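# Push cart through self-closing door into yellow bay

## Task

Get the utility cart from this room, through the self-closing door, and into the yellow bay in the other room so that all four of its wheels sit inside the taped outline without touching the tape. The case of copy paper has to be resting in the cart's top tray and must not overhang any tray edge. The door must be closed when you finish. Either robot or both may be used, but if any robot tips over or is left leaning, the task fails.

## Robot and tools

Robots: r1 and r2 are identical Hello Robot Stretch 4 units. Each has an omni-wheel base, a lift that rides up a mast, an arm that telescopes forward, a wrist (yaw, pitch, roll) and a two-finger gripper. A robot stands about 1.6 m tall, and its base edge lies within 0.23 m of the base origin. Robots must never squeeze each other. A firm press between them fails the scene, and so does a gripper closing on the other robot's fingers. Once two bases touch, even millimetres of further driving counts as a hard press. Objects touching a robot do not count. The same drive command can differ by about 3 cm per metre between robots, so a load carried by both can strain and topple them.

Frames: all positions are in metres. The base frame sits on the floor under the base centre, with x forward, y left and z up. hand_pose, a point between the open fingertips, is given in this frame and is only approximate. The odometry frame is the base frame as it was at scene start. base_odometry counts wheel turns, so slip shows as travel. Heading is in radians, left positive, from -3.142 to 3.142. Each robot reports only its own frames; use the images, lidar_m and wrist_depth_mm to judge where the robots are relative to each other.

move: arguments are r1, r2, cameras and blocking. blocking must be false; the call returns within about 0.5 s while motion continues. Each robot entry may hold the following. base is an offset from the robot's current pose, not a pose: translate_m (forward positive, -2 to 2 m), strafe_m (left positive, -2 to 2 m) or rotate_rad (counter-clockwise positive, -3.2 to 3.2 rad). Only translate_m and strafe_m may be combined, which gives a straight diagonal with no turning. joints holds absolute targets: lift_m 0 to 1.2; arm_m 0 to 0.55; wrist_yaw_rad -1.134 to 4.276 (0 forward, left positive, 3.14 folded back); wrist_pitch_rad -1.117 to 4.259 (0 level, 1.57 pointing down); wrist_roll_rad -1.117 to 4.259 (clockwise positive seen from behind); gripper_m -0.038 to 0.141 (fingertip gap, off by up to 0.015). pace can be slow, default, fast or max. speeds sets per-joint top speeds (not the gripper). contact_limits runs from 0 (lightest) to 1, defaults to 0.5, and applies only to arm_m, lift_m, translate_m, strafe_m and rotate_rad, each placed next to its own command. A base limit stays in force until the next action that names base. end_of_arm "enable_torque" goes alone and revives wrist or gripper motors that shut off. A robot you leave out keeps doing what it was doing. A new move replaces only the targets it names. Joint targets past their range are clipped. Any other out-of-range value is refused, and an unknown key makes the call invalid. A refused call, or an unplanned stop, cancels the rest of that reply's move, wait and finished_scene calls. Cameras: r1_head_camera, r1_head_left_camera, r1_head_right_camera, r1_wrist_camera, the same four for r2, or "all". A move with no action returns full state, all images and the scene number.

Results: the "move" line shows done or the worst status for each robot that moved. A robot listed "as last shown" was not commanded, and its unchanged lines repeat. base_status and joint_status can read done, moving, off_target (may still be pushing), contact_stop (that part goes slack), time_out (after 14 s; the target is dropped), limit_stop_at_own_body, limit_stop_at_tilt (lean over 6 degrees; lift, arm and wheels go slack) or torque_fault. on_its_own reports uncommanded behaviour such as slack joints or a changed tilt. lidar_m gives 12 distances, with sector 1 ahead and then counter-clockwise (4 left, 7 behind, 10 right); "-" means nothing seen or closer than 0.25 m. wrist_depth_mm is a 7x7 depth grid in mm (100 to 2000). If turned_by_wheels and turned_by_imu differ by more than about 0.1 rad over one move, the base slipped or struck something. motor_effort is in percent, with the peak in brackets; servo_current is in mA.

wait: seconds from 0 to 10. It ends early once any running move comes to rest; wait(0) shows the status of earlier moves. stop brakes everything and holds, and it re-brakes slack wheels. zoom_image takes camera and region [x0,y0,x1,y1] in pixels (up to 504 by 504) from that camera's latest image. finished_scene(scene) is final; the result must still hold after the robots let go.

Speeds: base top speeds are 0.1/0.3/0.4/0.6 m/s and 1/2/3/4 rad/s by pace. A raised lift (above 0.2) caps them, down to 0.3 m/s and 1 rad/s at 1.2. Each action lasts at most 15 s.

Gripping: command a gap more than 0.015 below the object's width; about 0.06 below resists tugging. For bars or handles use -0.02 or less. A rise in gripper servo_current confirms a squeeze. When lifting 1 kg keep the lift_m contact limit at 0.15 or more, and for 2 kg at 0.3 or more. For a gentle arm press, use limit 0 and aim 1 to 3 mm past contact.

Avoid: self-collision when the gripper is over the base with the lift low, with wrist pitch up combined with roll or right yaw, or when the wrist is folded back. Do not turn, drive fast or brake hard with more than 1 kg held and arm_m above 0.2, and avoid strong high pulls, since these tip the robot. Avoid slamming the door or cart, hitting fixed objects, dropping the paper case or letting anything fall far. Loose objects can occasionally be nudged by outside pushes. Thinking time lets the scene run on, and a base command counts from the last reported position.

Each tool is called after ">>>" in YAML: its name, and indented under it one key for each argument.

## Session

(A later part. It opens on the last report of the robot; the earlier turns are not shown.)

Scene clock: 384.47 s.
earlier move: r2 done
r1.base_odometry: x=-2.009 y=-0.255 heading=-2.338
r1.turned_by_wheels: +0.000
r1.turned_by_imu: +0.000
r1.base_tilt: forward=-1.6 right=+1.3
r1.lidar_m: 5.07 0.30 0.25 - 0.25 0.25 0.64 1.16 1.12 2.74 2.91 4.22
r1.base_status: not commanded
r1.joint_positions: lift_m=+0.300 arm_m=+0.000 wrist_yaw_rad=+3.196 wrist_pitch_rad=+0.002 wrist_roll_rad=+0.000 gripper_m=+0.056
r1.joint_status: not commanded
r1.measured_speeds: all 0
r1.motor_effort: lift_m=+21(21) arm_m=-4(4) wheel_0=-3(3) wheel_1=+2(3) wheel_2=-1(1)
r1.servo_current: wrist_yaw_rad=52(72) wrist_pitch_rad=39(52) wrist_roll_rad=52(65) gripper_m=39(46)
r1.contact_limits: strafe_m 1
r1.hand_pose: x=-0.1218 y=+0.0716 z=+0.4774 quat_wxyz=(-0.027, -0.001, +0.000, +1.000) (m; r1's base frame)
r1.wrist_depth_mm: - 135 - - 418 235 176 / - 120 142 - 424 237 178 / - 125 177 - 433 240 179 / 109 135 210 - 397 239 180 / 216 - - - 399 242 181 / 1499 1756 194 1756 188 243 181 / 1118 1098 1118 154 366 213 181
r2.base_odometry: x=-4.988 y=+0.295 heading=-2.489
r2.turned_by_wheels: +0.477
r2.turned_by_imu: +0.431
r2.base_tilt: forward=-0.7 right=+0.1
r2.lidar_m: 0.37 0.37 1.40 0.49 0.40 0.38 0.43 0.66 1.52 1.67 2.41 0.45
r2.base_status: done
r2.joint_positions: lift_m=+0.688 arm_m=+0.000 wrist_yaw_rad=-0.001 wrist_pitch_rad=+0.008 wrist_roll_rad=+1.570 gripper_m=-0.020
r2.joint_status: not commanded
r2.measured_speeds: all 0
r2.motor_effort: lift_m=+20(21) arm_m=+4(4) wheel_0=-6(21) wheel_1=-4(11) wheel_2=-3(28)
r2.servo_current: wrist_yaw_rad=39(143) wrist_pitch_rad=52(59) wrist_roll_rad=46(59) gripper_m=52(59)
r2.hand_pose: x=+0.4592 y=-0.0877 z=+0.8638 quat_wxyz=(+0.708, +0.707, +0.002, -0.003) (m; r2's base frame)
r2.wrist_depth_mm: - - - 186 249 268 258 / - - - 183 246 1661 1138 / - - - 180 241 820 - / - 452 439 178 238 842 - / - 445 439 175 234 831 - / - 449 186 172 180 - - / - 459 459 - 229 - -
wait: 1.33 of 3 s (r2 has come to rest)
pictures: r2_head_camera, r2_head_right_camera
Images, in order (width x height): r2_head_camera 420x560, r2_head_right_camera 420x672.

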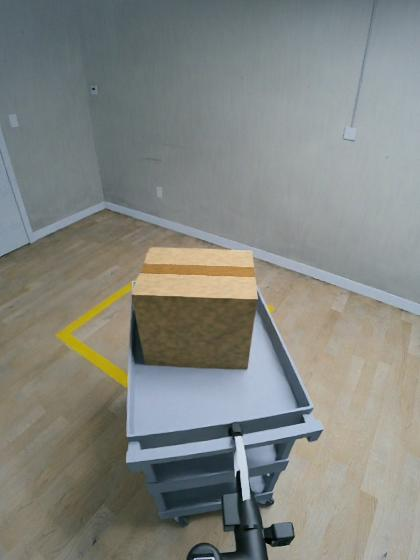

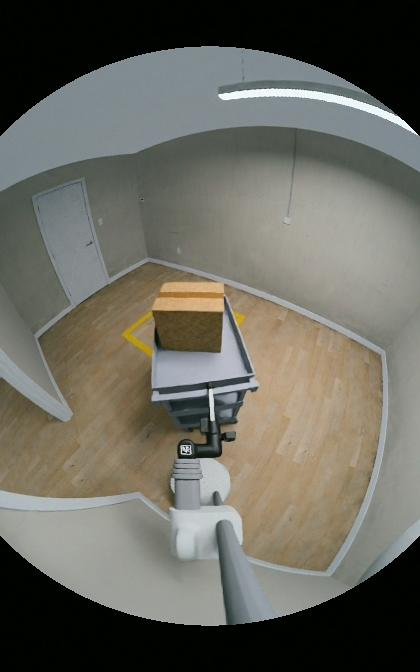

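>>> move:
  r2: {"base":{"translate_m":0.35,"strafe_m":-0.04},"contact_limits":{"translate_m":0.35}}
  blocking: false

>>> wait:
  seconds: 3
  cameras: ["r2_head_camera"]

Scene clock: 398.10 s.
move: r2 moving
r1: as last shown
r1.lidar_m: 5.04 0.29 0.25 - 0.25 0.25 0.60 1.15 1.13 2.74 2.91 4.21
r1.motor_effort: lift_m=+21(21) arm_m=-4(4) wheel_0=-3(3) wheel_1=+2(2) wheel_2=-1(1)
r1.servo_current: wrist_yaw_rad=46(65) wrist_pitch_rad=39(52) wrist_roll_rad=39(59) gripper_m=46(46)
r1.contact_limits: strafe_m 1
r1.wrist_depth_mm: - 135 - - 418 234 175 / - 120 143 - 424 237 178 / - 125 176 - 430 239 178 / 109 136 211 - 394 240 180 / 216 - - - 397 241 181 / 1499 1808 193 1756 188 243 181 / 1118 1098 1118 153 362 213 181
r2.base_odometry: x=-5.015 y=+0.279 heading=-2.489
r2.turned_by_wheels: +0.000
r2.turned_by_imu: +0.000
r2.base_tilt: forward=-0.7 right=+0.1
r2.lidar_m: 0.36 0.38 1.40 1.42 0.43 0.41 0.47 0.71 1.54 1.68 2.39 0.44
r2.base_status: translate_m moving; strafe_m moving
r2.joint_positions: lift_m=+0.688 arm_m=+0.000 wrist_yaw_rad=-0.005 wrist_pitch_rad=+0.008 wrist_roll_rad=+1.570 gripper_m=-0.020
r2.joint_status: not commanded
r2.measured_speeds: translate_m=+0.122 strafe_m=-0.014 rotate_rad=+0.001 lift_m=+0.000 arm_m=+0.000 wrist_yaw_rad=-0.007 wrist_pitch_rad=+0.000 wrist_roll_rad=+0.000
r2.motor_effort: lift_m=+20(21) arm_m=+4(4) wheel_0=+5(14) wheel_1=+8(8) wheel_2=-20(20)
r2.servo_current: wrist_yaw_rad=52(59) wrist_pitch_rad=52(52) wrist_roll_rad=52(59) gripper_m=59(59)
r2.contact_limits: translate_m 0.35
r2.hand_pose: x=+0.4588 y=-0.0888 z=+0.8638 quat_wxyz=(+0.708, +0.707, +0.001, -0.004) (m; r2's base frame)
r2.wrist_depth_mm: - - - 193 260 268 268 / - - - 189 251 1661 1182 / - - - 183 246 1661 - / - - 436 180 240 831 - / - 439 442 176 235 831 - / - 442 187 170 181 - - / - - 449 - 224 - -
pictures: none

Scene clock: 400.27 s.
earlier move: r2 done
r1.base_odometry: x=-2.009 y=-0.255 heading=-2.338
r1.turned_by_wheels: +0.000
r1.turned_by_imu: +0.000
r1.base_tilt: forward=-1.6 right=+1.3
r1.lidar_m: 5.05 0.29 0.25 - 0.25 0.25 0.62 1.15 1.15 2.76 2.93 4.22
r1.base_status: not commanded
r1.joint_positions: lift_m=+0.300 arm_m=+0.000 wrist_yaw_rad=+3.196 wrist_pitch_rad=+0.002 wrist_roll_rad=+0.000 gripper_m=+0.056
r1.joint_status: not commanded
r1.measured_speeds: all 0
r1.motor_effort: lift_m=+21(21) arm_m=-4(4) wheel_0=-3(3) wheel_1=+2(2) wheel_2=-1(1)
r1.servo_current: wrist_yaw_rad=39(72) wrist_pitch_rad=46(52) wrist_roll_rad=46(72) gripper_m=39(52)
r1.contact_limits: strafe_m 1
r1.hand_pose: x=-0.1218 y=+0.0716 z=+0.4774 quat_wxyz=(-0.027, -0.001, +0.000, +1.000) (m; r1's base frame)
r1.wrist_depth_mm: - 135 - - 415 234 175 / - 120 143 - 424 236 177 / - 125 177 - 436 239 178 / 109 136 211 - 397 241 180 / 215 - - - 399 242 181 / 1464 1756 193 1808 188 242 181 / 1118 1138 1118 153 364 214 181
r2.base_odometry: x=-5.290 y=+0.114 heading=-2.488
r2.turned_by_wheels: +0.001
r2.turned_by_imu: +0.002
r2.base_tilt: forward=-0.7 right=+0.1
r2.lidar_m: 0.32 0.32 1.98 1.37 0.70 0.69 0.76 1.15 1.69 1.88 2.13 0.45
r2.base_status: done
r2.joint_positions: lift_m=+0.688 arm_m=+0.000 wrist_yaw_rad=+0.001 wrist_pitch_rad=+0.008 wrist_roll_rad=+1.570 gripper_m=-0.020
r2.joint_status: not commanded
r2.measured_speeds: all 0
r2.motor_effort: lift_m=+20(21) arm_m=+4(4) wheel_0=+5(14) wheel_1=+4(9) wheel_2=-2(21)
r2.servo_current: wrist_yaw_rad=46(59) wrist_pitch_rad=46(59) wrist_roll_rad=46(59) gripper_m=46(59)
r2.contact_limits: translate_m 0.35
r2.hand_pose: x=+0.4593 y=-0.0872 z=+0.8638 quat_wxyz=(+0.708, +0.707, +0.003, -0.002) (m; r2's base frame)
r2.wrist_depth_mm: - - - 233 - 1576 1160 / - - - 218 291 307 307 / - - - 205 271 1756 496 / - - - 193 253 798 - / - 439 436 183 240 842 - / - 430 187 172 180 - - / - 421 421 - 220 - -
wait: 2.17 of 3 s (r2 has come to rest)
pictures: r2_head_camera
Images, in order (width x height): r2_head_camera 420x560.

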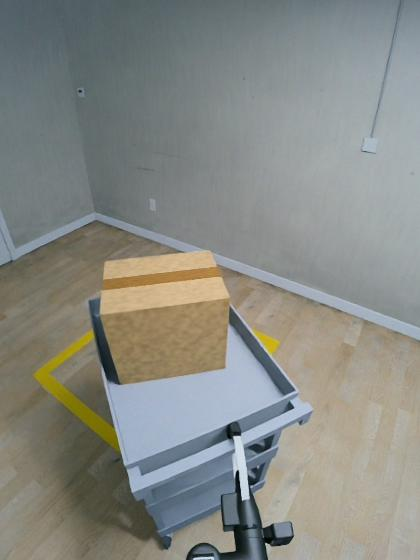

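>>> move:
  r2: {"base":{"translate_m":0.33,"strafe_m":0.07},"contact_limits":{"translate_m":0.35}}
  blocking: false

>>> wait:
  seconds: 3
  cameras: ["r2_head_camera"]

Scene clock: 408.57 s.
move: r2 moving
r1: as last shown
r1.lidar_m: 5.07 0.30 0.25 - 0.25 0.25 0.62 1.17 1.12 2.75 2.95 4.22
r1.motor_effort: lift_m=+21(21) arm_m=-4(4) wheel_0=-3(4) wheel_1=+2(2) wheel_2=-1(1)
r1.servo_current: wrist_yaw_rad=39(59) wrist_pitch_rad=39(46) wrist_roll_rad=46(59) gripper_m=52(52)
r1.contact_limits: strafe_m 1
r1.wrist_depth_mm: - 135 - - 415 236 176 / - 120 142 - 424 238 177 / - 125 176 - 430 240 178 / 109 135 211 - 394 240 180 / 215 - - - 397 242 180 / 1499 1756 193 1756 187 242 181 / 1098 1118 1118 153 364 214 181
r2.base_odometry: x=-5.311 y=+0.090 heading=-2.488
r2.turned_by_wheels: +0.000
r2.turned_by_imu: +0.000
r2.base_tilt: forward=-0.7 right=+0.0
r2.lidar_m: 0.29 0.32 2.03 1.38 0.73 0.70 0.75 1.19 1.71 1.89 2.12 0.47
r2.base_status: translate_m moving; strafe_m moving
r2.joint_positions: lift_m=+0.688 arm_m=+0.000 wrist_yaw_rad=-0.003 wrist_pitch_rad=+0.008 wrist_roll_rad=+1.570 gripper_m=-0.020
r2.joint_status: not commanded
r2.measured_speeds: translate_m=+0.123 strafe_m=+0.025 rotate_rad=+0.002 lift_m=+0.000 arm_m=+0.000 wrist_yaw_rad=-0.008 wrist_pitch_rad=+0.000 wrist_roll_rad=+0.000
r2.motor_effort: lift_m=+20(20) arm_m=+4(4) wheel_0=+7(8) wheel_1=+9(11) wheel_2=-18(18)
r2.servo_current: wrist_yaw_rad=52(52) wrist_pitch_rad=52(52) wrist_roll_rad=39(52) gripper_m=52(59)
r2.contact_limits: translate_m 0.35
r2.hand_pose: x=+0.4590 y=-0.0884 z=+0.8638 quat_wxyz=(+0.708, +0.707, +0.002, -0.004) (m; r2's base frame)
r2.wrist_depth_mm: - - - 244 - 1618 1138 / - - - 224 306 314 317 / - - - 209 278 1708 473 / - - - 196 258 1808 - / - - 436 182 239 831 - / - 430 186 170 179 - - / - 415 415 - 215 - -
pictures: none

Scene clock: 410.67 s.
earlier move: r2 done
r1.base_odometry: x=-2.009 y=-0.255 heading=-2.338
r1.turned_by_wheels: +0.000
r1.turned_by_imu: +0.000
r1.base_tilt: forward=-1.6 right=+1.3
r1.lidar_m: 5.08 0.29 0.25 - 0.25 0.27 0.64 1.15 1.14 2.73 2.94 4.24
r1.base_status: not commanded
r1.joint_positions: lift_m=+0.300 arm_m=+0.000 wrist_yaw_rad=+3.196 wrist_pitch_rad=+0.002 wrist_roll_rad=+0.000 gripper_m=+0.056
r1.joint_status: not commanded
r1.measured_speeds: all 0
r1.motor_effort: lift_m=+21(21) arm_m=-4(4) wheel_0=-3(4) wheel_1=+2(2) wheel_2=-1(1)
r1.servo_current: wrist_yaw_rad=52(78) wrist_pitch_rad=39(52) wrist_roll_rad=46(65) gripper_m=46(52)
r1.contact_limits: strafe_m 1
r1.hand_pose: x=-0.1218 y=+0.0716 z=+0.4774 quat_wxyz=(-0.027, -0.001, +0.000, +1.000) (m; r1's base frame)
r1.wrist_depth_mm: - 135 - - 418 235 175 / - 120 143 - 424 237 178 / - 125 177 - 430 241 179 / 109 135 210 - 394 240 180 / 216 - - - 397 241 181 / 1499 1756 193 1661 187 243 181 / 1138 1098 1138 154 364 213 181
r2.base_odometry: x=-5.510 y=-0.142 heading=-2.487
r2.turned_by_wheels: +0.001
r2.turned_by_imu: -0.001
r2.base_tilt: forward=-0.6 right=+0.0
r2.lidar_m: 0.33 0.30 2.56 1.32 4.52 0.89 1.03 1.52 1.94 2.12 1.91 0.48
r2.base_status: done
r2.joint_positions: lift_m=+0.688 arm_m=+0.000 wrist_yaw_rad=+0.000 wrist_pitch_rad=+0.008 wrist_roll_rad=+1.570 gripper_m=-0.020
r2.joint_status: not commanded
r2.measured_speeds: all 0
r2.motor_effort: lift_m=+20(21) arm_m=+4(4) wheel_0=+5(10) wheel_1=+4(11) wheel_2=-1(22)
r2.servo_current: wrist_yaw_rad=52(91) wrist_pitch_rad=46(52) wrist_roll_rad=65(65) gripper_m=52(59)
r2.contact_limits: translate_m 0.35
r2.hand_pose: x=+0.4593 y=-0.0874 z=+0.8638 quat_wxyz=(+0.708, +0.707, +0.003, -0.003) (m; r2's base frame)
r2.wrist_depth_mm: - - - 264 - 1499 1138 / - - - 237 319 324 329 / - - - 214 283 1661 1182 / - - - 200 263 1661 - / - - - 186 243 809 - / - 430 187 171 180 - - / - 415 410 - 215 - -
wait: 2.10 of 3 s (r2 has come to rest)
pictures: r2_head_camera
Images, in order (width x height): r2_head_camera 420x560.

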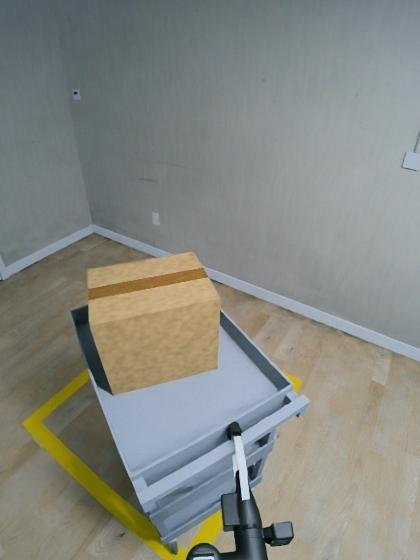

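>>> move:
  r2: {"base":{"translate_m":0.24,"strafe_m":0.08},"contact_limits":{"translate_m":0.35},"pace":"slow"}
  blocking: false

>>> wait:
  seconds: 3.5
  cameras: ["r2_head_camera","r2_head_left_camera"]

Scene clock: 419.27 s.
move: r2 moving
r1: as last shown
r1.lidar_m: 5.08 0.29 0.25 - 0.25 0.27 0.63 1.16 1.13 2.75 2.93 4.24
r1.motor_effort: lift_m=+21(21) arm_m=-4(4) wheel_0=-3(3) wheel_1=+2(2) wheel_2=-1(1)
r1.servo_current: wrist_yaw_rad=33(65) wrist_pitch_rad=39(52) wrist_roll_rad=26(59) gripper_m=39(52)
r1.contact_limits: strafe_m 1
r1.wrist_depth_mm: - 135 - - 418 235 175 / - 120 142 - 424 236 177 / - 125 177 - 430 239 178 / 109 136 211 - 392 241 180 / 215 - - - 399 242 181 / 1499 1756 193 1661 188 243 181 / 1118 1138 1138 153 366 214 181
r2.base_odometry: x=-5.517 y=-0.152 heading=-2.488
r2.turned_by_wheels: +0.000
r2.turned_by_imu: +0.000
r2.base_tilt: forward=-0.7 right=+0.1
r2.lidar_m: 0.32 0.29 2.61 1.33 4.50 0.91 1.01 1.56 1.95 2.13 1.89 0.47
r2.base_status: translate_m moving; strafe_m moving
r2.joint_positions: lift_m=+0.688 arm_m=+0.000 wrist_yaw_rad=-0.001 wrist_pitch_rad=+0.008 wrist_roll_rad=+1.570 gripper_m=-0.020
r2.joint_status: not commanded
r2.measured_speeds: translate_m=+0.049 strafe_m=+0.016 rotate_rad=+0.002 lift_m=+0.000 arm_m=+0.000 wrist_yaw_rad=-0.008 wrist_pitch_rad=+0.000 wrist_roll_rad=+0.000
r2.motor_effort: lift_m=+20(21) arm_m=+4(4) wheel_0=+2(9) wheel_1=+7(9) wheel_2=-13(13)
r2.servo_current: wrist_yaw_rad=52(52) wrist_pitch_rad=52(52) wrist_roll_rad=39(52) gripper_m=52(59)
r2.contact_limits: translate_m 0.35
r2.hand_pose: x=+0.4592 y=-0.0876 z=+0.8638 quat_wxyz=(+0.708, +0.707, +0.002, -0.003) (m; r2's base frame)
r2.wrist_depth_mm: - - - 264 - 1430 1138 / - - - 242 317 330 332 / - - - 215 286 1661 1205 / - - - 202 263 1661 525 / - - - 185 243 809 - / - 430 186 169 179 - - / - 410 407 - 213 - -
pictures: none

Scene clock: 422.53 s.
earlier move: r2 done
r1.base_odometry: x=-2.009 y=-0.255 heading=-2.338
r1.turned_by_wheels: +0.000
r1.turned_by_imu: +0.000
r1.base_tilt: forward=-1.6 right=+1.2
r1.lidar_m: 5.07 0.28 0.25 - 0.25 0.26 0.59 1.15 1.13 2.76 2.90 4.23
r1.base_status: not commanded
r1.joint_positions: lift_m=+0.300 arm_m=+0.000 wrist_yaw_rad=+3.196 wrist_pitch_rad=+0.002 wrist_roll_rad=+0.000 gripper_m=+0.056
r1.joint_status: not commanded
r1.measured_speeds: all 0
r1.motor_effort: lift_m=+21(21) arm_m=-4(4) wheel_0=-3(3) wheel_1=+2(3) wheel_2=-1(1)
r1.servo_current: wrist_yaw_rad=39(72) wrist_pitch_rad=39(52) wrist_roll_rad=46(72) gripper_m=46(52)
r1.contact_limits: strafe_m 1
r1.hand_pose: x=-0.1218 y=+0.0716 z=+0.4774 quat_wxyz=(-0.027, -0.001, +0.000, +1.000) (m; r1's base frame)
r1.wrist_depth_mm: - 135 - - 415 235 175 / - 120 142 - 424 237 178 / - 125 177 - 433 240 178 / 109 135 211 - 397 241 180 / 215 - - - 394 241 181 / 1499 1756 194 1756 187 243 181 / 1138 1118 1118 153 364 213 181
r2.base_odometry: x=-5.651 y=-0.351 heading=-2.488
r2.turned_by_wheels: +0.000
r2.turned_by_imu: -0.001
r2.base_tilt: forward=-0.7 right=+0.1
r2.lidar_m: 0.29 0.28 2.56 1.36 1.29 1.10 1.15 1.73 2.15 2.21 1.77 0.47
r2.base_status: done
r2.joint_positions: lift_m=+0.688 arm_m=+0.000 wrist_yaw_rad=-0.005 wrist_pitch_rad=+0.008 wrist_roll_rad=+1.570 gripper_m=-0.020
r2.joint_status: not commanded
r2.measured_speeds: all 0
r2.motor_effort: lift_m=+20(21) arm_m=+4(4) wheel_0=+2(9) wheel_1=+3(9) wheel_2=-8(14)
r2.servo_current: wrist_yaw_rad=52(65) wrist_pitch_rad=52(59) wrist_roll_rad=59(59) gripper_m=46(59)
r2.contact_limits: translate_m 0.35
r2.hand_pose: x=+0.4588 y=-0.0888 z=+0.8638 quat_wxyz=(+0.708, +0.707, +0.001, -0.004) (m; r2's base frame)
r2.wrist_depth_mm: - - - 274 - 1336 1138 / - - - 252 327 336 1025 / - - - 221 300 1537 1182 / - - - 200 266 1708 525 / - - - 186 244 798 - / - 430 186 169 179 - - / - 404 407 - 212 - -
wait: 3.27 of 3.5 s (r2 has come to rest)
pictures: r2_head_camera, r2_head_left_camera
Images, in order (width x height): r2_head_camera 420x560, r2_head_left_camera 420x672.

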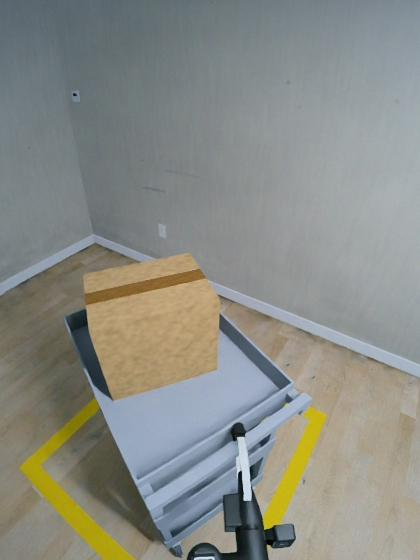

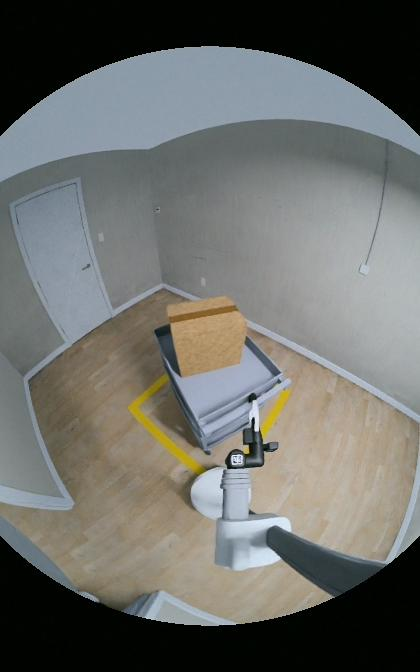

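>>> move:
  r1: {"base":{"translate_m":1.4}}
  r2: {"joints":{"gripper_m":0.1}}
  blocking: false

>>> wait:
  seconds: 1.5

>>> wait:
  seconds: 1

>>> move:
  r2: {"base":{"translate_m":-0.5}}
  blocking: false

>>> wait:
  seconds: 3

>>> wait:
  seconds: 2
  cameras: ["r2_head_camera","r2_head_left_camera","r1_head_camera"]

>>> zoom_image:
  camera: "r2_head_camera"
  region: [40, 200, 400, 560]

Scene clock: 431.50 s.
move: r1 moving; r2 moving
r1.base_odometry: x=-2.031 y=-0.278 heading=-2.337
r1.turned_by_wheels: +0.001
r1.turned_by_imu: +0.000
r1.base_tilt: forward=-1.6 right=+1.3
r1.lidar_m: 5.03 0.30 0.25 - 0.25 0.25 0.64 1.16 1.16 2.74 2.93 4.24
r1.base_status: translate_m moving
r1.joint_positions: lift_m=+0.300 arm_m=+0.000 wrist_yaw_rad=+3.196 wrist_pitch_rad=+0.002 wrist_roll_rad=+0.000 gripper_m=+0.056
r1.joint_status: not commanded
r1.measured_speeds: translate_m=+0.121 strafe_m=-0.001 rotate_rad=+0.006 lift_m=+0.000 arm_m=+0.000 wrist_yaw_rad=+0.000 wrist_pitch_rad=+0.000 wrist_roll_rad=+0.000
r1.motor_effort: lift_m=+21(21) arm_m=-4(4) wheel_0=+4(4) wheel_1=+10(13) wheel_2=-8(9)
r1.servo_current: wrist_yaw_rad=52(65) wrist_pitch_rad=39(46) wrist_roll_rad=52(65) gripper_m=39(46)
r1.hand_pose: x=-0.1218 y=+0.0716 z=+0.4774 quat_wxyz=(-0.027, -0.001, +0.000, +1.000) (m; r1's base frame)
r1.wrist_depth_mm: - 135 - - 384 237 176 / - 123 141 - 389 237 178 / - 124 161 - 397 242 180 / 108 135 213 - 402 243 181 / 214 - - - 404 243 182 / 1499 1863 194 1808 187 229 182 / 1138 1098 1098 153 370 204 181
r2.base_odometry: x=-5.651 y=-0.351 heading=-2.488
r2.turned_by_wheels: +0.000
r2.turned_by_imu: +0.000
r2.base_tilt: forward=-0.7 right=+0.1
r2.lidar_m: 0.31 0.28 2.58 1.40 1.31 1.12 1.18 1.75 2.15 2.26 1.76 0.47
r2.base_status: not commanded
r2.joint_positions: lift_m=+0.688 arm_m=+0.000 wrist_yaw_rad=-0.005 wrist_pitch_rad=+0.008 wrist_roll_rad=+1.570 gripper_m=+0.005
r2.joint_status: gripper_m moving
r2.measured_speeds: all 0
r2.motor_effort: lift_m=+20(20) arm_m=+4(4) wheel_0=+2(2) wheel_1=+4(4) wheel_2=-8(9)
r2.servo_current: wrist_yaw_rad=46(59) wrist_pitch_rad=52(52) wrist_roll_rad=33(59) gripper_m=72(91)
r2.contact_limits: translate_m 0.35
r2.hand_pose: x=+0.4588 y=-0.0888 z=+0.8638 quat_wxyz=(+0.708, +0.707, +0.001, -0.004) (m; r2's base frame)
r2.wrist_depth_mm: - - - 277 - 1366 1160 / - - - 297 334 342 1098 / - - - 224 304 1618 455 / - - - 204 270 1661 525 / - - - 187 249 759 - / - 436 189 173 181 - - / - 413 410 - 216 - -
pictures: none

Scene clock: 432.93 s.
earlier move: r1 moving; r2 done
r1.base_odometry: x=-2.287 y=-0.544 heading=-2.337
r1.turned_by_wheels: +0.000
r1.turned_by_imu: +0.000
r1.base_tilt: forward=-1.6 right=+1.3
r1.lidar_m: 4.68 2.59 1.99 1.95 0.25 0.27 0.66 1.44 1.74 2.79 2.95 4.29
r1.base_status: translate_m moving
r1.joint_positions: lift_m=+0.300 arm_m=+0.000 wrist_yaw_rad=+3.196 wrist_pitch_rad=+0.002 wrist_roll_rad=+0.000 gripper_m=+0.056
r1.joint_status: not commanded
r1.measured_speeds: translate_m=+0.299 strafe_m=-0.002 rotate_rad=+0.010 lift_m=+0.000 arm_m=+0.000 wrist_yaw_rad=+0.000 wrist_pitch_rad=+0.000 wrist_roll_rad=+0.000
r1.motor_effort: lift_m=+21(21) arm_m=-4(4) wheel_0=+4(6) wheel_1=+8(13) wheel_2=-4(10)
r1.servo_current: wrist_yaw_rad=39(65) wrist_pitch_rad=46(52) wrist_roll_rad=52(65) gripper_m=46(46)
r1.hand_pose: x=-0.1218 y=+0.0716 z=+0.4774 quat_wxyz=(-0.027, -0.001, +0.000, +1.000) (m; r1's base frame)
r1.wrist_depth_mm: - 134 - - 387 243 180 / - 122 135 - 397 231 180 / - 125 162 - 402 250 180 / 108 136 212 - 407 236 181 / 213 - - - 410 236 180 / 224 1756 194 1756 187 237 182 / 1138 1118 1118 153 373 206 181
r2.base_odometry: x=-5.651 y=-0.351 heading=-2.488
r2.turned_by_wheels: +0.000
r2.turned_by_imu: +0.000
r2.base_tilt: forward=-0.6 right=+0.1
r2.lidar_m: 0.32 0.30 2.56 1.40 1.31 1.10 1.17 1.76 2.15 2.24 1.75 0.49
r2.base_status: not commanded
r2.joint_positions: lift_m=+0.688 arm_m=+0.000 wrist_yaw_rad=-0.004 wrist_pitch_rad=+0.007 wrist_roll_rad=+1.570 gripper_m=+0.100
r2.joint_status: all done
r2.measured_speeds: all 0
r2.motor_effort: lift_m=+19(21) arm_m=+4(4) wheel_0=+2(3) wheel_1=+3(4) wheel_2=-7(9)
r2.servo_current: wrist_yaw_rad=46(59) wrist_pitch_rad=52(59) wrist_roll_rad=46(59) gripper_m=46(124)
r2.contact_limits: translate_m 0.35
r2.hand_pose: x=+0.4589 y=-0.0887 z=+0.8641 quat_wxyz=(+0.708, +0.707, +0.001, -0.004) (m; r2's base frame)
r2.wrist_depth_mm: - - - 285 - 1366 1160 / - - - 270 338 343 1118 / - - - 236 314 1499 1205 / - - - 211 279 1756 508 / - - - 196 257 768 - / - 449 195 178 193 - - / - - 421 - 220 - -
wait: 1.43 of 1.5 s (r2 has come to rest)
pictures: none

Scene clock: 433.93 s.
earlier move: r1 moving
r1.base_odometry: x=-2.495 y=-0.760 heading=-2.338
r1.turned_by_wheels: +0.000
r1.turned_by_imu: +0.000
r1.base_tilt: forward=-1.6 right=+1.3
r1.lidar_m: 4.38 2.51 1.97 1.92 1.85 1.42 0.38 1.70 2.18 2.80 3.00 4.35
r1.base_status: translate_m moving
r1.joint_positions: lift_m=+0.300 arm_m=+0.000 wrist_yaw_rad=+3.196 wrist_pitch_rad=+0.002 wrist_roll_rad=+0.000 gripper_m=+0.056
r1.joint_status: not commanded
r1.measured_speeds: translate_m=+0.301 strafe_m=+0.001 rotate_rad=-0.003 lift_m=+0.000 arm_m=+0.000 wrist_yaw_rad=+0.000 wrist_pitch_rad=+0.000 wrist_roll_rad=+0.000
r1.motor_effort: lift_m=+21(21) arm_m=-4(4) wheel_0=+4(8) wheel_1=+3(13) wheel_2=-5(10)
r1.servo_current: wrist_yaw_rad=59(65) wrist_pitch_rad=39(52) wrist_roll_rad=39(65) gripper_m=39(46)
r1.hand_pose: x=-0.1218 y=+0.0716 z=+0.4774 quat_wxyz=(-0.027, -0.001, +0.000, +1.000) (m; r1's base frame)
r1.wrist_depth_mm: - 134 262 - - - - / - 122 135 - - - - / - 124 160 - - - - / 108 135 208 - - - - / 137 - 535 - - - - / 222 1708 194 - 187 - - / 1118 1138 525 137 1160 1138 1205
r2.base_odometry: x=-5.651 y=-0.351 heading=-2.488
r2.turned_by_wheels: +0.000
r2.turned_by_imu: +0.000
r2.base_tilt: forward=-0.7 right=+0.0
r2.lidar_m: 0.34 0.29 2.56 1.38 1.31 1.11 1.16 1.73 2.14 2.23 1.77 0.49
r2.base_status: not commanded
r2.joint_positions: lift_m=+0.688 arm_m=+0.000 wrist_yaw_rad=-0.004 wrist_pitch_rad=+0.007 wrist_roll_rad=+1.570 gripper_m=+0.100
r2.joint_status: all done
r2.measured_speeds: all 0
r2.motor_effort: lift_m=+19(21) arm_m=+4(4) wheel_0=+2(3) wheel_1=+3(4) wheel_2=-7(9)
r2.servo_current: wrist_yaw_rad=46(59) wrist_pitch_rad=52(59) wrist_roll_rad=52(59) gripper_m=52(124)
r2.contact_limits: translate_m 0.35
r2.hand_pose: x=+0.4589 y=-0.0887 z=+0.8641 quat_wxyz=(+0.708, +0.707, +0.001, -0.004) (m; r2's base frame)
r2.wrist_depth_mm: - - - 282 - 1366 1160 / - - - 268 336 343 1118 / - - - 236 315 1499 1205 / - - - 211 281 1708 517 / - - - 196 256 759 - / - 449 195 178 193 - - / - - 418 - 219 - -
wait: 1.00 s; no rest
pictures: none

Scene clock: 434.43 s.
earlier move: r1 moving
move: r2 moving
r1.base_odometry: x=-2.599 y=-0.868 heading=-2.338
r1.turned_by_wheels: +0.000
r1.turned_by_imu: +0.000
r1.base_tilt: forward=-1.5 right=+1.3
r1.lidar_m: 4.23 2.52 1.96 1.91 2.05 1.58 0.62 0.61 2.44 2.81 2.99 4.30
r1.base_status: translate_m moving
r1.joint_positions: lift_m=+0.300 arm_m=+0.000 wrist_yaw_rad=+3.196 wrist_pitch_rad=+0.002 wrist_roll_rad=+0.000 gripper_m=+0.056
r1.joint_status: not commanded
r1.measured_speeds: translate_m=+0.301 strafe_m=+0.001 rotate_rad=+0.001 lift_m=+0.000 arm_m=+0.000 wrist_yaw_rad=+0.000 wrist_pitch_rad=+0.000 wrist_roll_rad=+0.000
r1.motor_effort: lift_m=+21(21) arm_m=-4(4) wheel_0=+6(6) wheel_1=+4(6) wheel_2=-5(6)
r1.servo_current: wrist_yaw_rad=52(59) wrist_pitch_rad=33(46) wrist_roll_rad=26(59) gripper_m=46(46)
r1.hand_pose: x=-0.1218 y=+0.0716 z=+0.4774 quat_wxyz=(-0.027, -0.001, +0.000, +1.000) (m; r1's base frame)
r1.wrist_depth_mm: - 135 - - - - - / - 123 135 - - - - / - 124 161 - - - - / 108 135 198 - - - - / 137 - - - - - - / 223 1661 190 - 187 1499 1499 / 1118 1138 - 143 1182 1118 1160
r2.base_odometry: x=-5.627 y=-0.332 heading=-2.488
r2.turned_by_wheels: +0.000
r2.turned_by_imu: +0.000
r2.base_tilt: forward=-0.7 right=+0.1
r2.lidar_m: 0.32 0.31 2.58 1.36 1.27 1.06 1.16 1.70 2.14 2.30 1.80 0.47
r2.base_status: translate_m moving
r2.joint_positions: lift_m=+0.688 arm_m=+0.000 wrist_yaw_rad=-0.003 wrist_pitch_rad=+0.007 wrist_roll_rad=+1.570 gripper_m=+0.100
r2.joint_status: not commanded
r2.measured_speeds: translate_m=-0.123 strafe_m=+0.001 rotate_rad=+0.004 lift_m=+0.000 arm_m=+0.000 wrist_yaw_rad=+0.000 wrist_pitch_rad=+0.000 wrist_roll_rad=+0.000
r2.motor_effort: lift_m=+19(19) arm_m=+4(4) wheel_0=-7(9) wheel_1=-7(8) wheel_2=+11(12)
r2.servo_current: wrist_yaw_rad=46(59) wrist_pitch_rad=46(52) wrist_roll_rad=39(59) gripper_m=46(59)
r2.hand_pose: x=+0.4590 y=-0.0882 z=+0.8641 quat_wxyz=(+0.708, +0.707, +0.001, -0.003) (m; r2's base frame)
r2.wrist_depth_mm: - - - 314 - 1397 1182 / - - - 293 364 373 1118 / - - - 270 340 1499 473 / - - - 239 306 1756 - / - - - 272 281 831 - / - - 195 204 193 - - / - - 442 - 244 - -
pictures: none

Scene clock: 437.10 s.
earlier move: r1 moving; r2 done
r1.base_odometry: x=-2.980 y=-1.264 heading=-2.337
r1.turned_by_wheels: +0.000
r1.turned_by_imu: +0.000
r1.base_tilt: forward=-1.6 right=+1.3
r1.lidar_m: 3.69 2.46 1.90 1.86 2.00 2.13 1.96 1.91 2.93 2.88 3.04 3.77
r1.base_status: translate_m moving
r1.joint_positions: lift_m=+0.300 arm_m=+0.000 wrist_yaw_rad=+3.196 wrist_pitch_rad=+0.002 wrist_roll_rad=+0.000 gripper_m=+0.056
r1.joint_status: not commanded
r1.measured_speeds: all 0
r1.motor_effort: lift_m=+21(21) arm_m=-4(4) wheel_0=+4(8) wheel_1=+2(6) wheel_2=+3(7)
r1.servo_current: wrist_yaw_rad=52(72) wrist_pitch_rad=46(52) wrist_roll_rad=46(65) gripper_m=39(52)
r1.hand_pose: x=-0.1218 y=+0.0716 z=+0.4774 quat_wxyz=(-0.027, -0.001, +0.000, +1.000) (m; r1's base frame)
r1.wrist_depth_mm: - 135 - - - - - / - 122 145 - - - - / - 121 189 - - - - / 110 136 204 - - - - / 216 - - - - - - / 1499 1808 193 1808 187 1708 1618 / 1118 1138 1118 153 1160 1118 1160
r2.base_odometry: x=-5.254 y=-0.047 heading=-2.488
r2.turned_by_wheels: +0.000
r2.turned_by_imu: +0.000
r2.base_tilt: forward=-0.7 right=+0.1
r2.lidar_m: 0.80 1.13 1.89 1.22 0.83 0.65 0.73 1.11 1.86 2.02 2.18 1.06
r2.base_status: done
r2.joint_positions: lift_m=+0.688 arm_m=+0.000 wrist_yaw_rad=-0.003 wrist_pitch_rad=+0.007 wrist_roll_rad=+1.570 gripper_m=+0.100
r2.joint_status: not commanded
r2.measured_speeds: all 0
r2.motor_effort: lift_m=+19(20) arm_m=+4(4) wheel_0=-2(11) wheel_1=-4(9) wheel_2=+4(14)
r2.servo_current: wrist_yaw_rad=39(65) wrist_pitch_rad=52(52) wrist_roll_rad=59(59) gripper_m=52(59)
r2.hand_pose: x=+0.4590 y=-0.0882 z=+0.8641 quat_wxyz=(+0.708, +0.707, +0.001, -0.003) (m; r2's base frame)
r2.wrist_depth_mm: - - - - - 1708 1205 / - - - - - 1708 1182 / - - - - - 1618 1182 / - - - - - 788 991 / - - 946 917 - 699 - / - - 193 654 192 654 - / - - - - - - -
wait: 2.67 of 3 s (r2 has come to rest)
pictures: none

Scene clock: 437.17 s.
earlier move: r1 done
r1.base_odometry: x=-2.980 y=-1.264 heading=-2.337
r1.turned_by_wheels: +0.000
r1.turned_by_imu: +0.000
r1.base_tilt: forward=-1.6 right=+1.3
r1.lidar_m: 3.68 2.47 1.91 1.85 2.00 2.13 1.96 1.92 2.89 2.86 3.06 3.77
r1.base_status: done
r1.joint_positions: lift_m=+0.300 arm_m=+0.000 wrist_yaw_rad=+3.196 wrist_pitch_rad=+0.002 wrist_roll_rad=+0.000 gripper_m=+0.056
r1.joint_status: not commanded
r1.measured_speeds: all 0
r1.motor_effort: lift_m=+21(21) arm_m=-4(4) wheel_0=+3(8) wheel_1=+1(6) wheel_2=+2(7)
r1.servo_current: wrist_yaw_rad=59(72) wrist_pitch_rad=39(52) wrist_roll_rad=46(65) gripper_m=39(52)
r1.hand_pose: x=-0.1218 y=+0.0716 z=+0.4774 quat_wxyz=(-0.027, -0.001, +0.000, +1.000) (m; r1's base frame)
r1.wrist_depth_mm: - 135 - - - - - / - 122 144 - - - - / - 121 190 - - - - / 110 135 204 - - - - / 216 - - - - - - / 1464 1808 193 1808 187 1756 1618 / 1118 1138 1118 153 1182 1138 1229
r2.base_odometry: x=-5.254 y=-0.047 heading=-2.488
r2.turned_by_wheels: +0.000
r2.turned_by_imu: +0.000
r2.base_tilt: forward=-0.7 right=+0.1
r2.lidar_m: 0.77 1.16 1.91 1.21 0.81 0.65 0.72 1.10 1.85 2.00 2.16 1.05
r2.base_status: done
r2.joint_positions: lift_m=+0.688 arm_m=+0.000 wrist_yaw_rad=-0.003 wrist_pitch_rad=+0.007 wrist_roll_rad=+1.570 gripper_m=+0.100
r2.joint_status: not commanded
r2.measured_speeds: all 0
r2.motor_effort: lift_m=+19(20) arm_m=+4(4) wheel_0=-2(11) wheel_1=-4(9) wheel_2=+3(14)
r2.servo_current: wrist_yaw_rad=52(65) wrist_pitch_rad=39(52) wrist_roll_rad=46(59) gripper_m=59(59)
r2.hand_pose: x=+0.4590 y=-0.0882 z=+0.8641 quat_wxyz=(+0.708, +0.707, +0.001, -0.003) (m; r2's base frame)
r2.wrist_depth_mm: - - - - - 1708 1229 / - - - - - 1708 1160 / - - - - - 1618 1205 / - - - - - 798 1008 / - - 946 917 - 699 - / - - 193 661 192 647 - / - - - - - - -
wait: 0.07 of 2 s (r1 has come to rest)
pictures: r1_head_camera, r2_head_camera, r2_head_left_camera
Images, in order (width x height): r1_head_camera 420x560, r2_head_camera 420x560, r2_head_left_camera 420x672.

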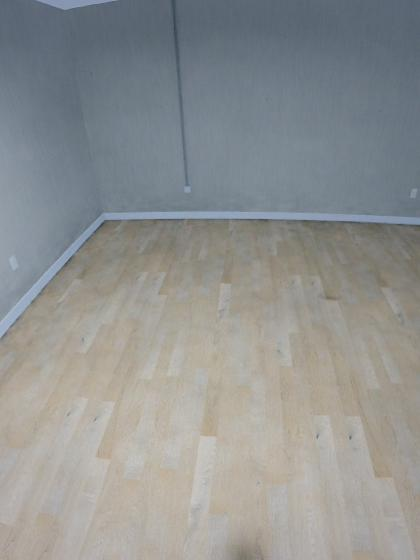

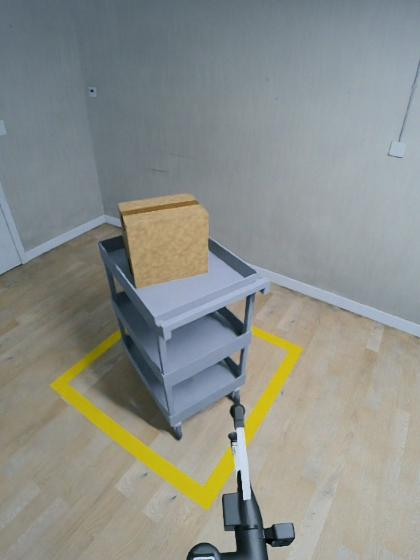

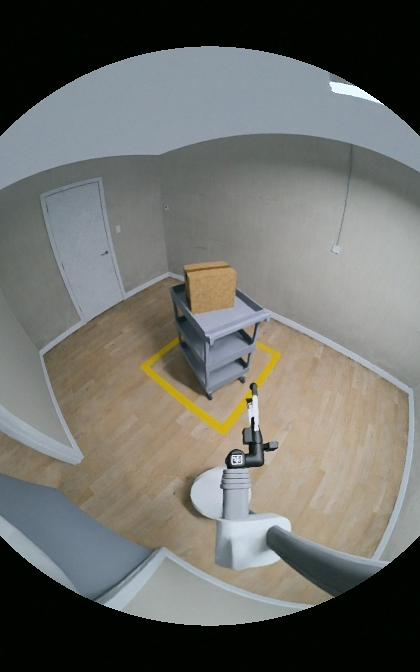

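Scaled by 1.400 from the camera's 420x560 image, which has a finer 1200x1600 frame.

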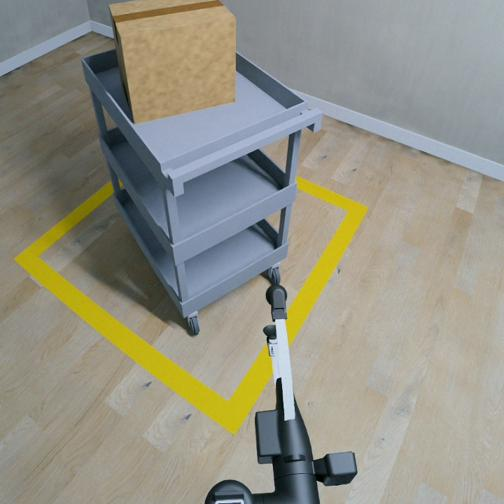

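>>> move:
  r1: {"base":{"rotate_rad":3.1}}
  blocking: false

>>> wait:
  seconds: 4
  cameras: ["r2_head_camera","r2_head_left_camera","r1_head_camera"]

>>> zoom_image:
  camera: "r2_head_camera"
  region: [80, 170, 290, 350]

Scene clock: 449.10 s.
move: r1 moving
r1.base_odometry: x=-2.980 y=-1.264 heading=-2.085
r1.turned_by_wheels: +0.252
r1.turned_by_imu: +0.253
r1.base_tilt: forward=-1.6 right=+1.3
r1.lidar_m: 3.38 2.10 1.87 1.89 2.27 2.08 2.11 2.58 2.86 2.85 3.48 3.69
r1.base_status: rotate_rad moving
r1.joint_positions: lift_m=+0.300 arm_m=+0.000 wrist_yaw_rad=+3.196 wrist_pitch_rad=+0.002 wrist_roll_rad=+0.000 gripper_m=+0.056
r1.joint_status: not commanded
r1.measured_speeds: translate_m=+0.001 strafe_m=+0.000 rotate_rad=+0.978 lift_m=+0.000 arm_m=+0.000 wrist_yaw_rad=+0.000 wrist_pitch_rad=+0.000 wrist_roll_rad=+0.000
r1.motor_effort: lift_m=+21(21) arm_m=-4(4) wheel_0=-7(9) wheel_1=-7(9) wheel_2=-6(7)
r1.servo_current: wrist_yaw_rad=52(65) wrist_pitch_rad=39(46) wrist_roll_rad=46(59) gripper_m=39(46)
r1.hand_pose: x=-0.1218 y=+0.0716 z=+0.4774 quat_wxyz=(-0.027, -0.001, +0.000, +1.000) (m; r1's base frame)
r1.wrist_depth_mm: - 135 - - - - - / - 122 145 - - - - / - 121 189 - - - - / 110 136 203 - - - - / 216 - - - - - - / 1499 1808 193 1756 187 1708 1618 / 1118 1118 1098 153 1160 1138 1205
r2: as last shown
r2.turned_by_imu: +0.001
r2.lidar_m: 0.80 1.15 1.88 0.97 0.77 0.65 0.73 1.09 1.84 1.99 2.16 1.08
r2.motor_effort: lift_m=+19(19) arm_m=+4(4) wheel_0=-2(2) wheel_1=-4(4) wheel_2=+3(4)
r2.servo_current: wrist_yaw_rad=52(59) wrist_pitch_rad=46(52) wrist_roll_rad=39(59) gripper_m=46(59)
r2.wrist_depth_mm: - - - - - 1708 1205 / - - - - - 1708 1160 / - - - - - 1618 1205 / - - - - - 798 991 / - - 931 904 - 699 - / - - 192 661 193 640 - / - - - - - - -
pictures: none

Scene clock: 451.43 s.
earlier move: r1 done
r1.base_odometry: x=-2.980 y=-1.264 heading=+0.762
r1.turned_by_wheels: +2.848
r1.turned_by_imu: +2.863
r1.base_tilt: forward=-1.6 right=+1.3
r1.lidar_m: 2.06 2.18 2.95 2.83 2.98 3.80 3.78 2.64 1.97 1.88 1.98 2.15
r1.base_status: done
r1.joint_positions: lift_m=+0.300 arm_m=+0.000 wrist_yaw_rad=+3.196 wrist_pitch_rad=+0.002 wrist_roll_rad=+0.000 gripper_m=+0.056
r1.joint_status: not commanded
r1.measured_speeds: all 0
r1.motor_effort: lift_m=+21(21) arm_m=-4(4) wheel_0=-2(9) wheel_1=-2(9) wheel_2=+0(9)
r1.servo_current: wrist_yaw_rad=59(72) wrist_pitch_rad=33(52) wrist_roll_rad=46(72) gripper_m=46(46)
r1.hand_pose: x=-0.1218 y=+0.0716 z=+0.4774 quat_wxyz=(-0.027, -0.001, +0.000, +1.000) (m; r1's base frame)
r1.wrist_depth_mm: - 135 - - - - - / - 122 145 - - - - / - 120 189 - - - - / 110 136 203 - - - - / 215 - - - - - - / 1537 1756 193 1756 187 1661 1576 / 1118 1118 1118 153 1182 1118 1160
r2.base_odometry: x=-5.254 y=-0.047 heading=-2.488
r2.turned_by_wheels: +0.000
r2.turned_by_imu: +0.000
r2.base_tilt: forward=-0.7 right=+0.0
r2.lidar_m: 0.80 1.14 1.90 1.00 0.77 0.64 0.71 1.10 1.85 2.03 2.16 1.10
r2.base_status: not commanded
r2.joint_positions: lift_m=+0.688 arm_m=+0.000 wrist_yaw_rad=-0.003 wrist_pitch_rad=+0.007 wrist_roll_rad=+1.570 gripper_m=+0.100
r2.joint_status: not commanded
r2.measured_speeds: all 0
r2.motor_effort: lift_m=+19(19) arm_m=+4(4) wheel_0=-2(3) wheel_1=-4(4) wheel_2=+3(4)
r2.servo_current: wrist_yaw_rad=46(59) wrist_pitch_rad=52(59) wrist_roll_rad=59(59) gripper_m=52(59)
r2.hand_pose: x=+0.4590 y=-0.0882 z=+0.8641 quat_wxyz=(+0.708, +0.707, +0.001, -0.003) (m; r2's base frame)
r2.wrist_depth_mm: - - - - - 1661 1205 / - - - - - 1708 1205 / - - - - - 1576 1182 / - - - - - 798 991 / - - 960 891 - 707 - / - - 193 654 192 640 - / - - - - - - -
wait: 2.33 of 4 s (r1 has come to rest)
pictures: r1_head_camera, r2_head_camera, r2_head_left_camera
Images, in order (width x height): r1_head_camera 420x560, r2_head_camera 420x560, r2_head_left_camera 420x672.

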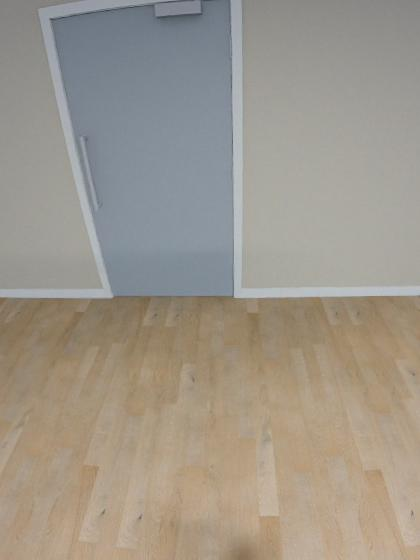

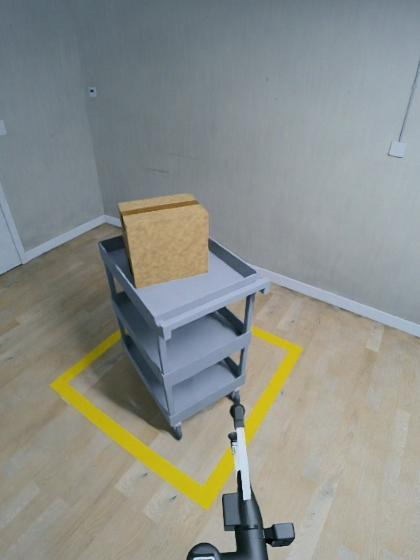

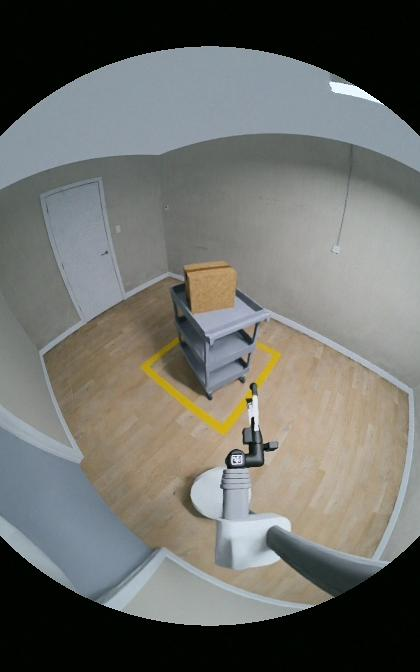

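Scaled by 2.400 from the camera's 420x560 image, which has a finer 1200x1600 frame.

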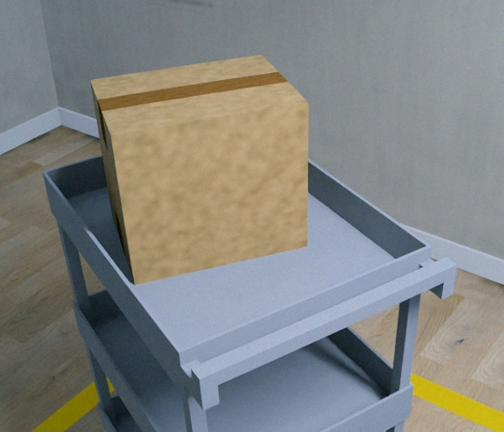

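>>> finished_scene:
  scene: 2

The scene is finished: the task was done.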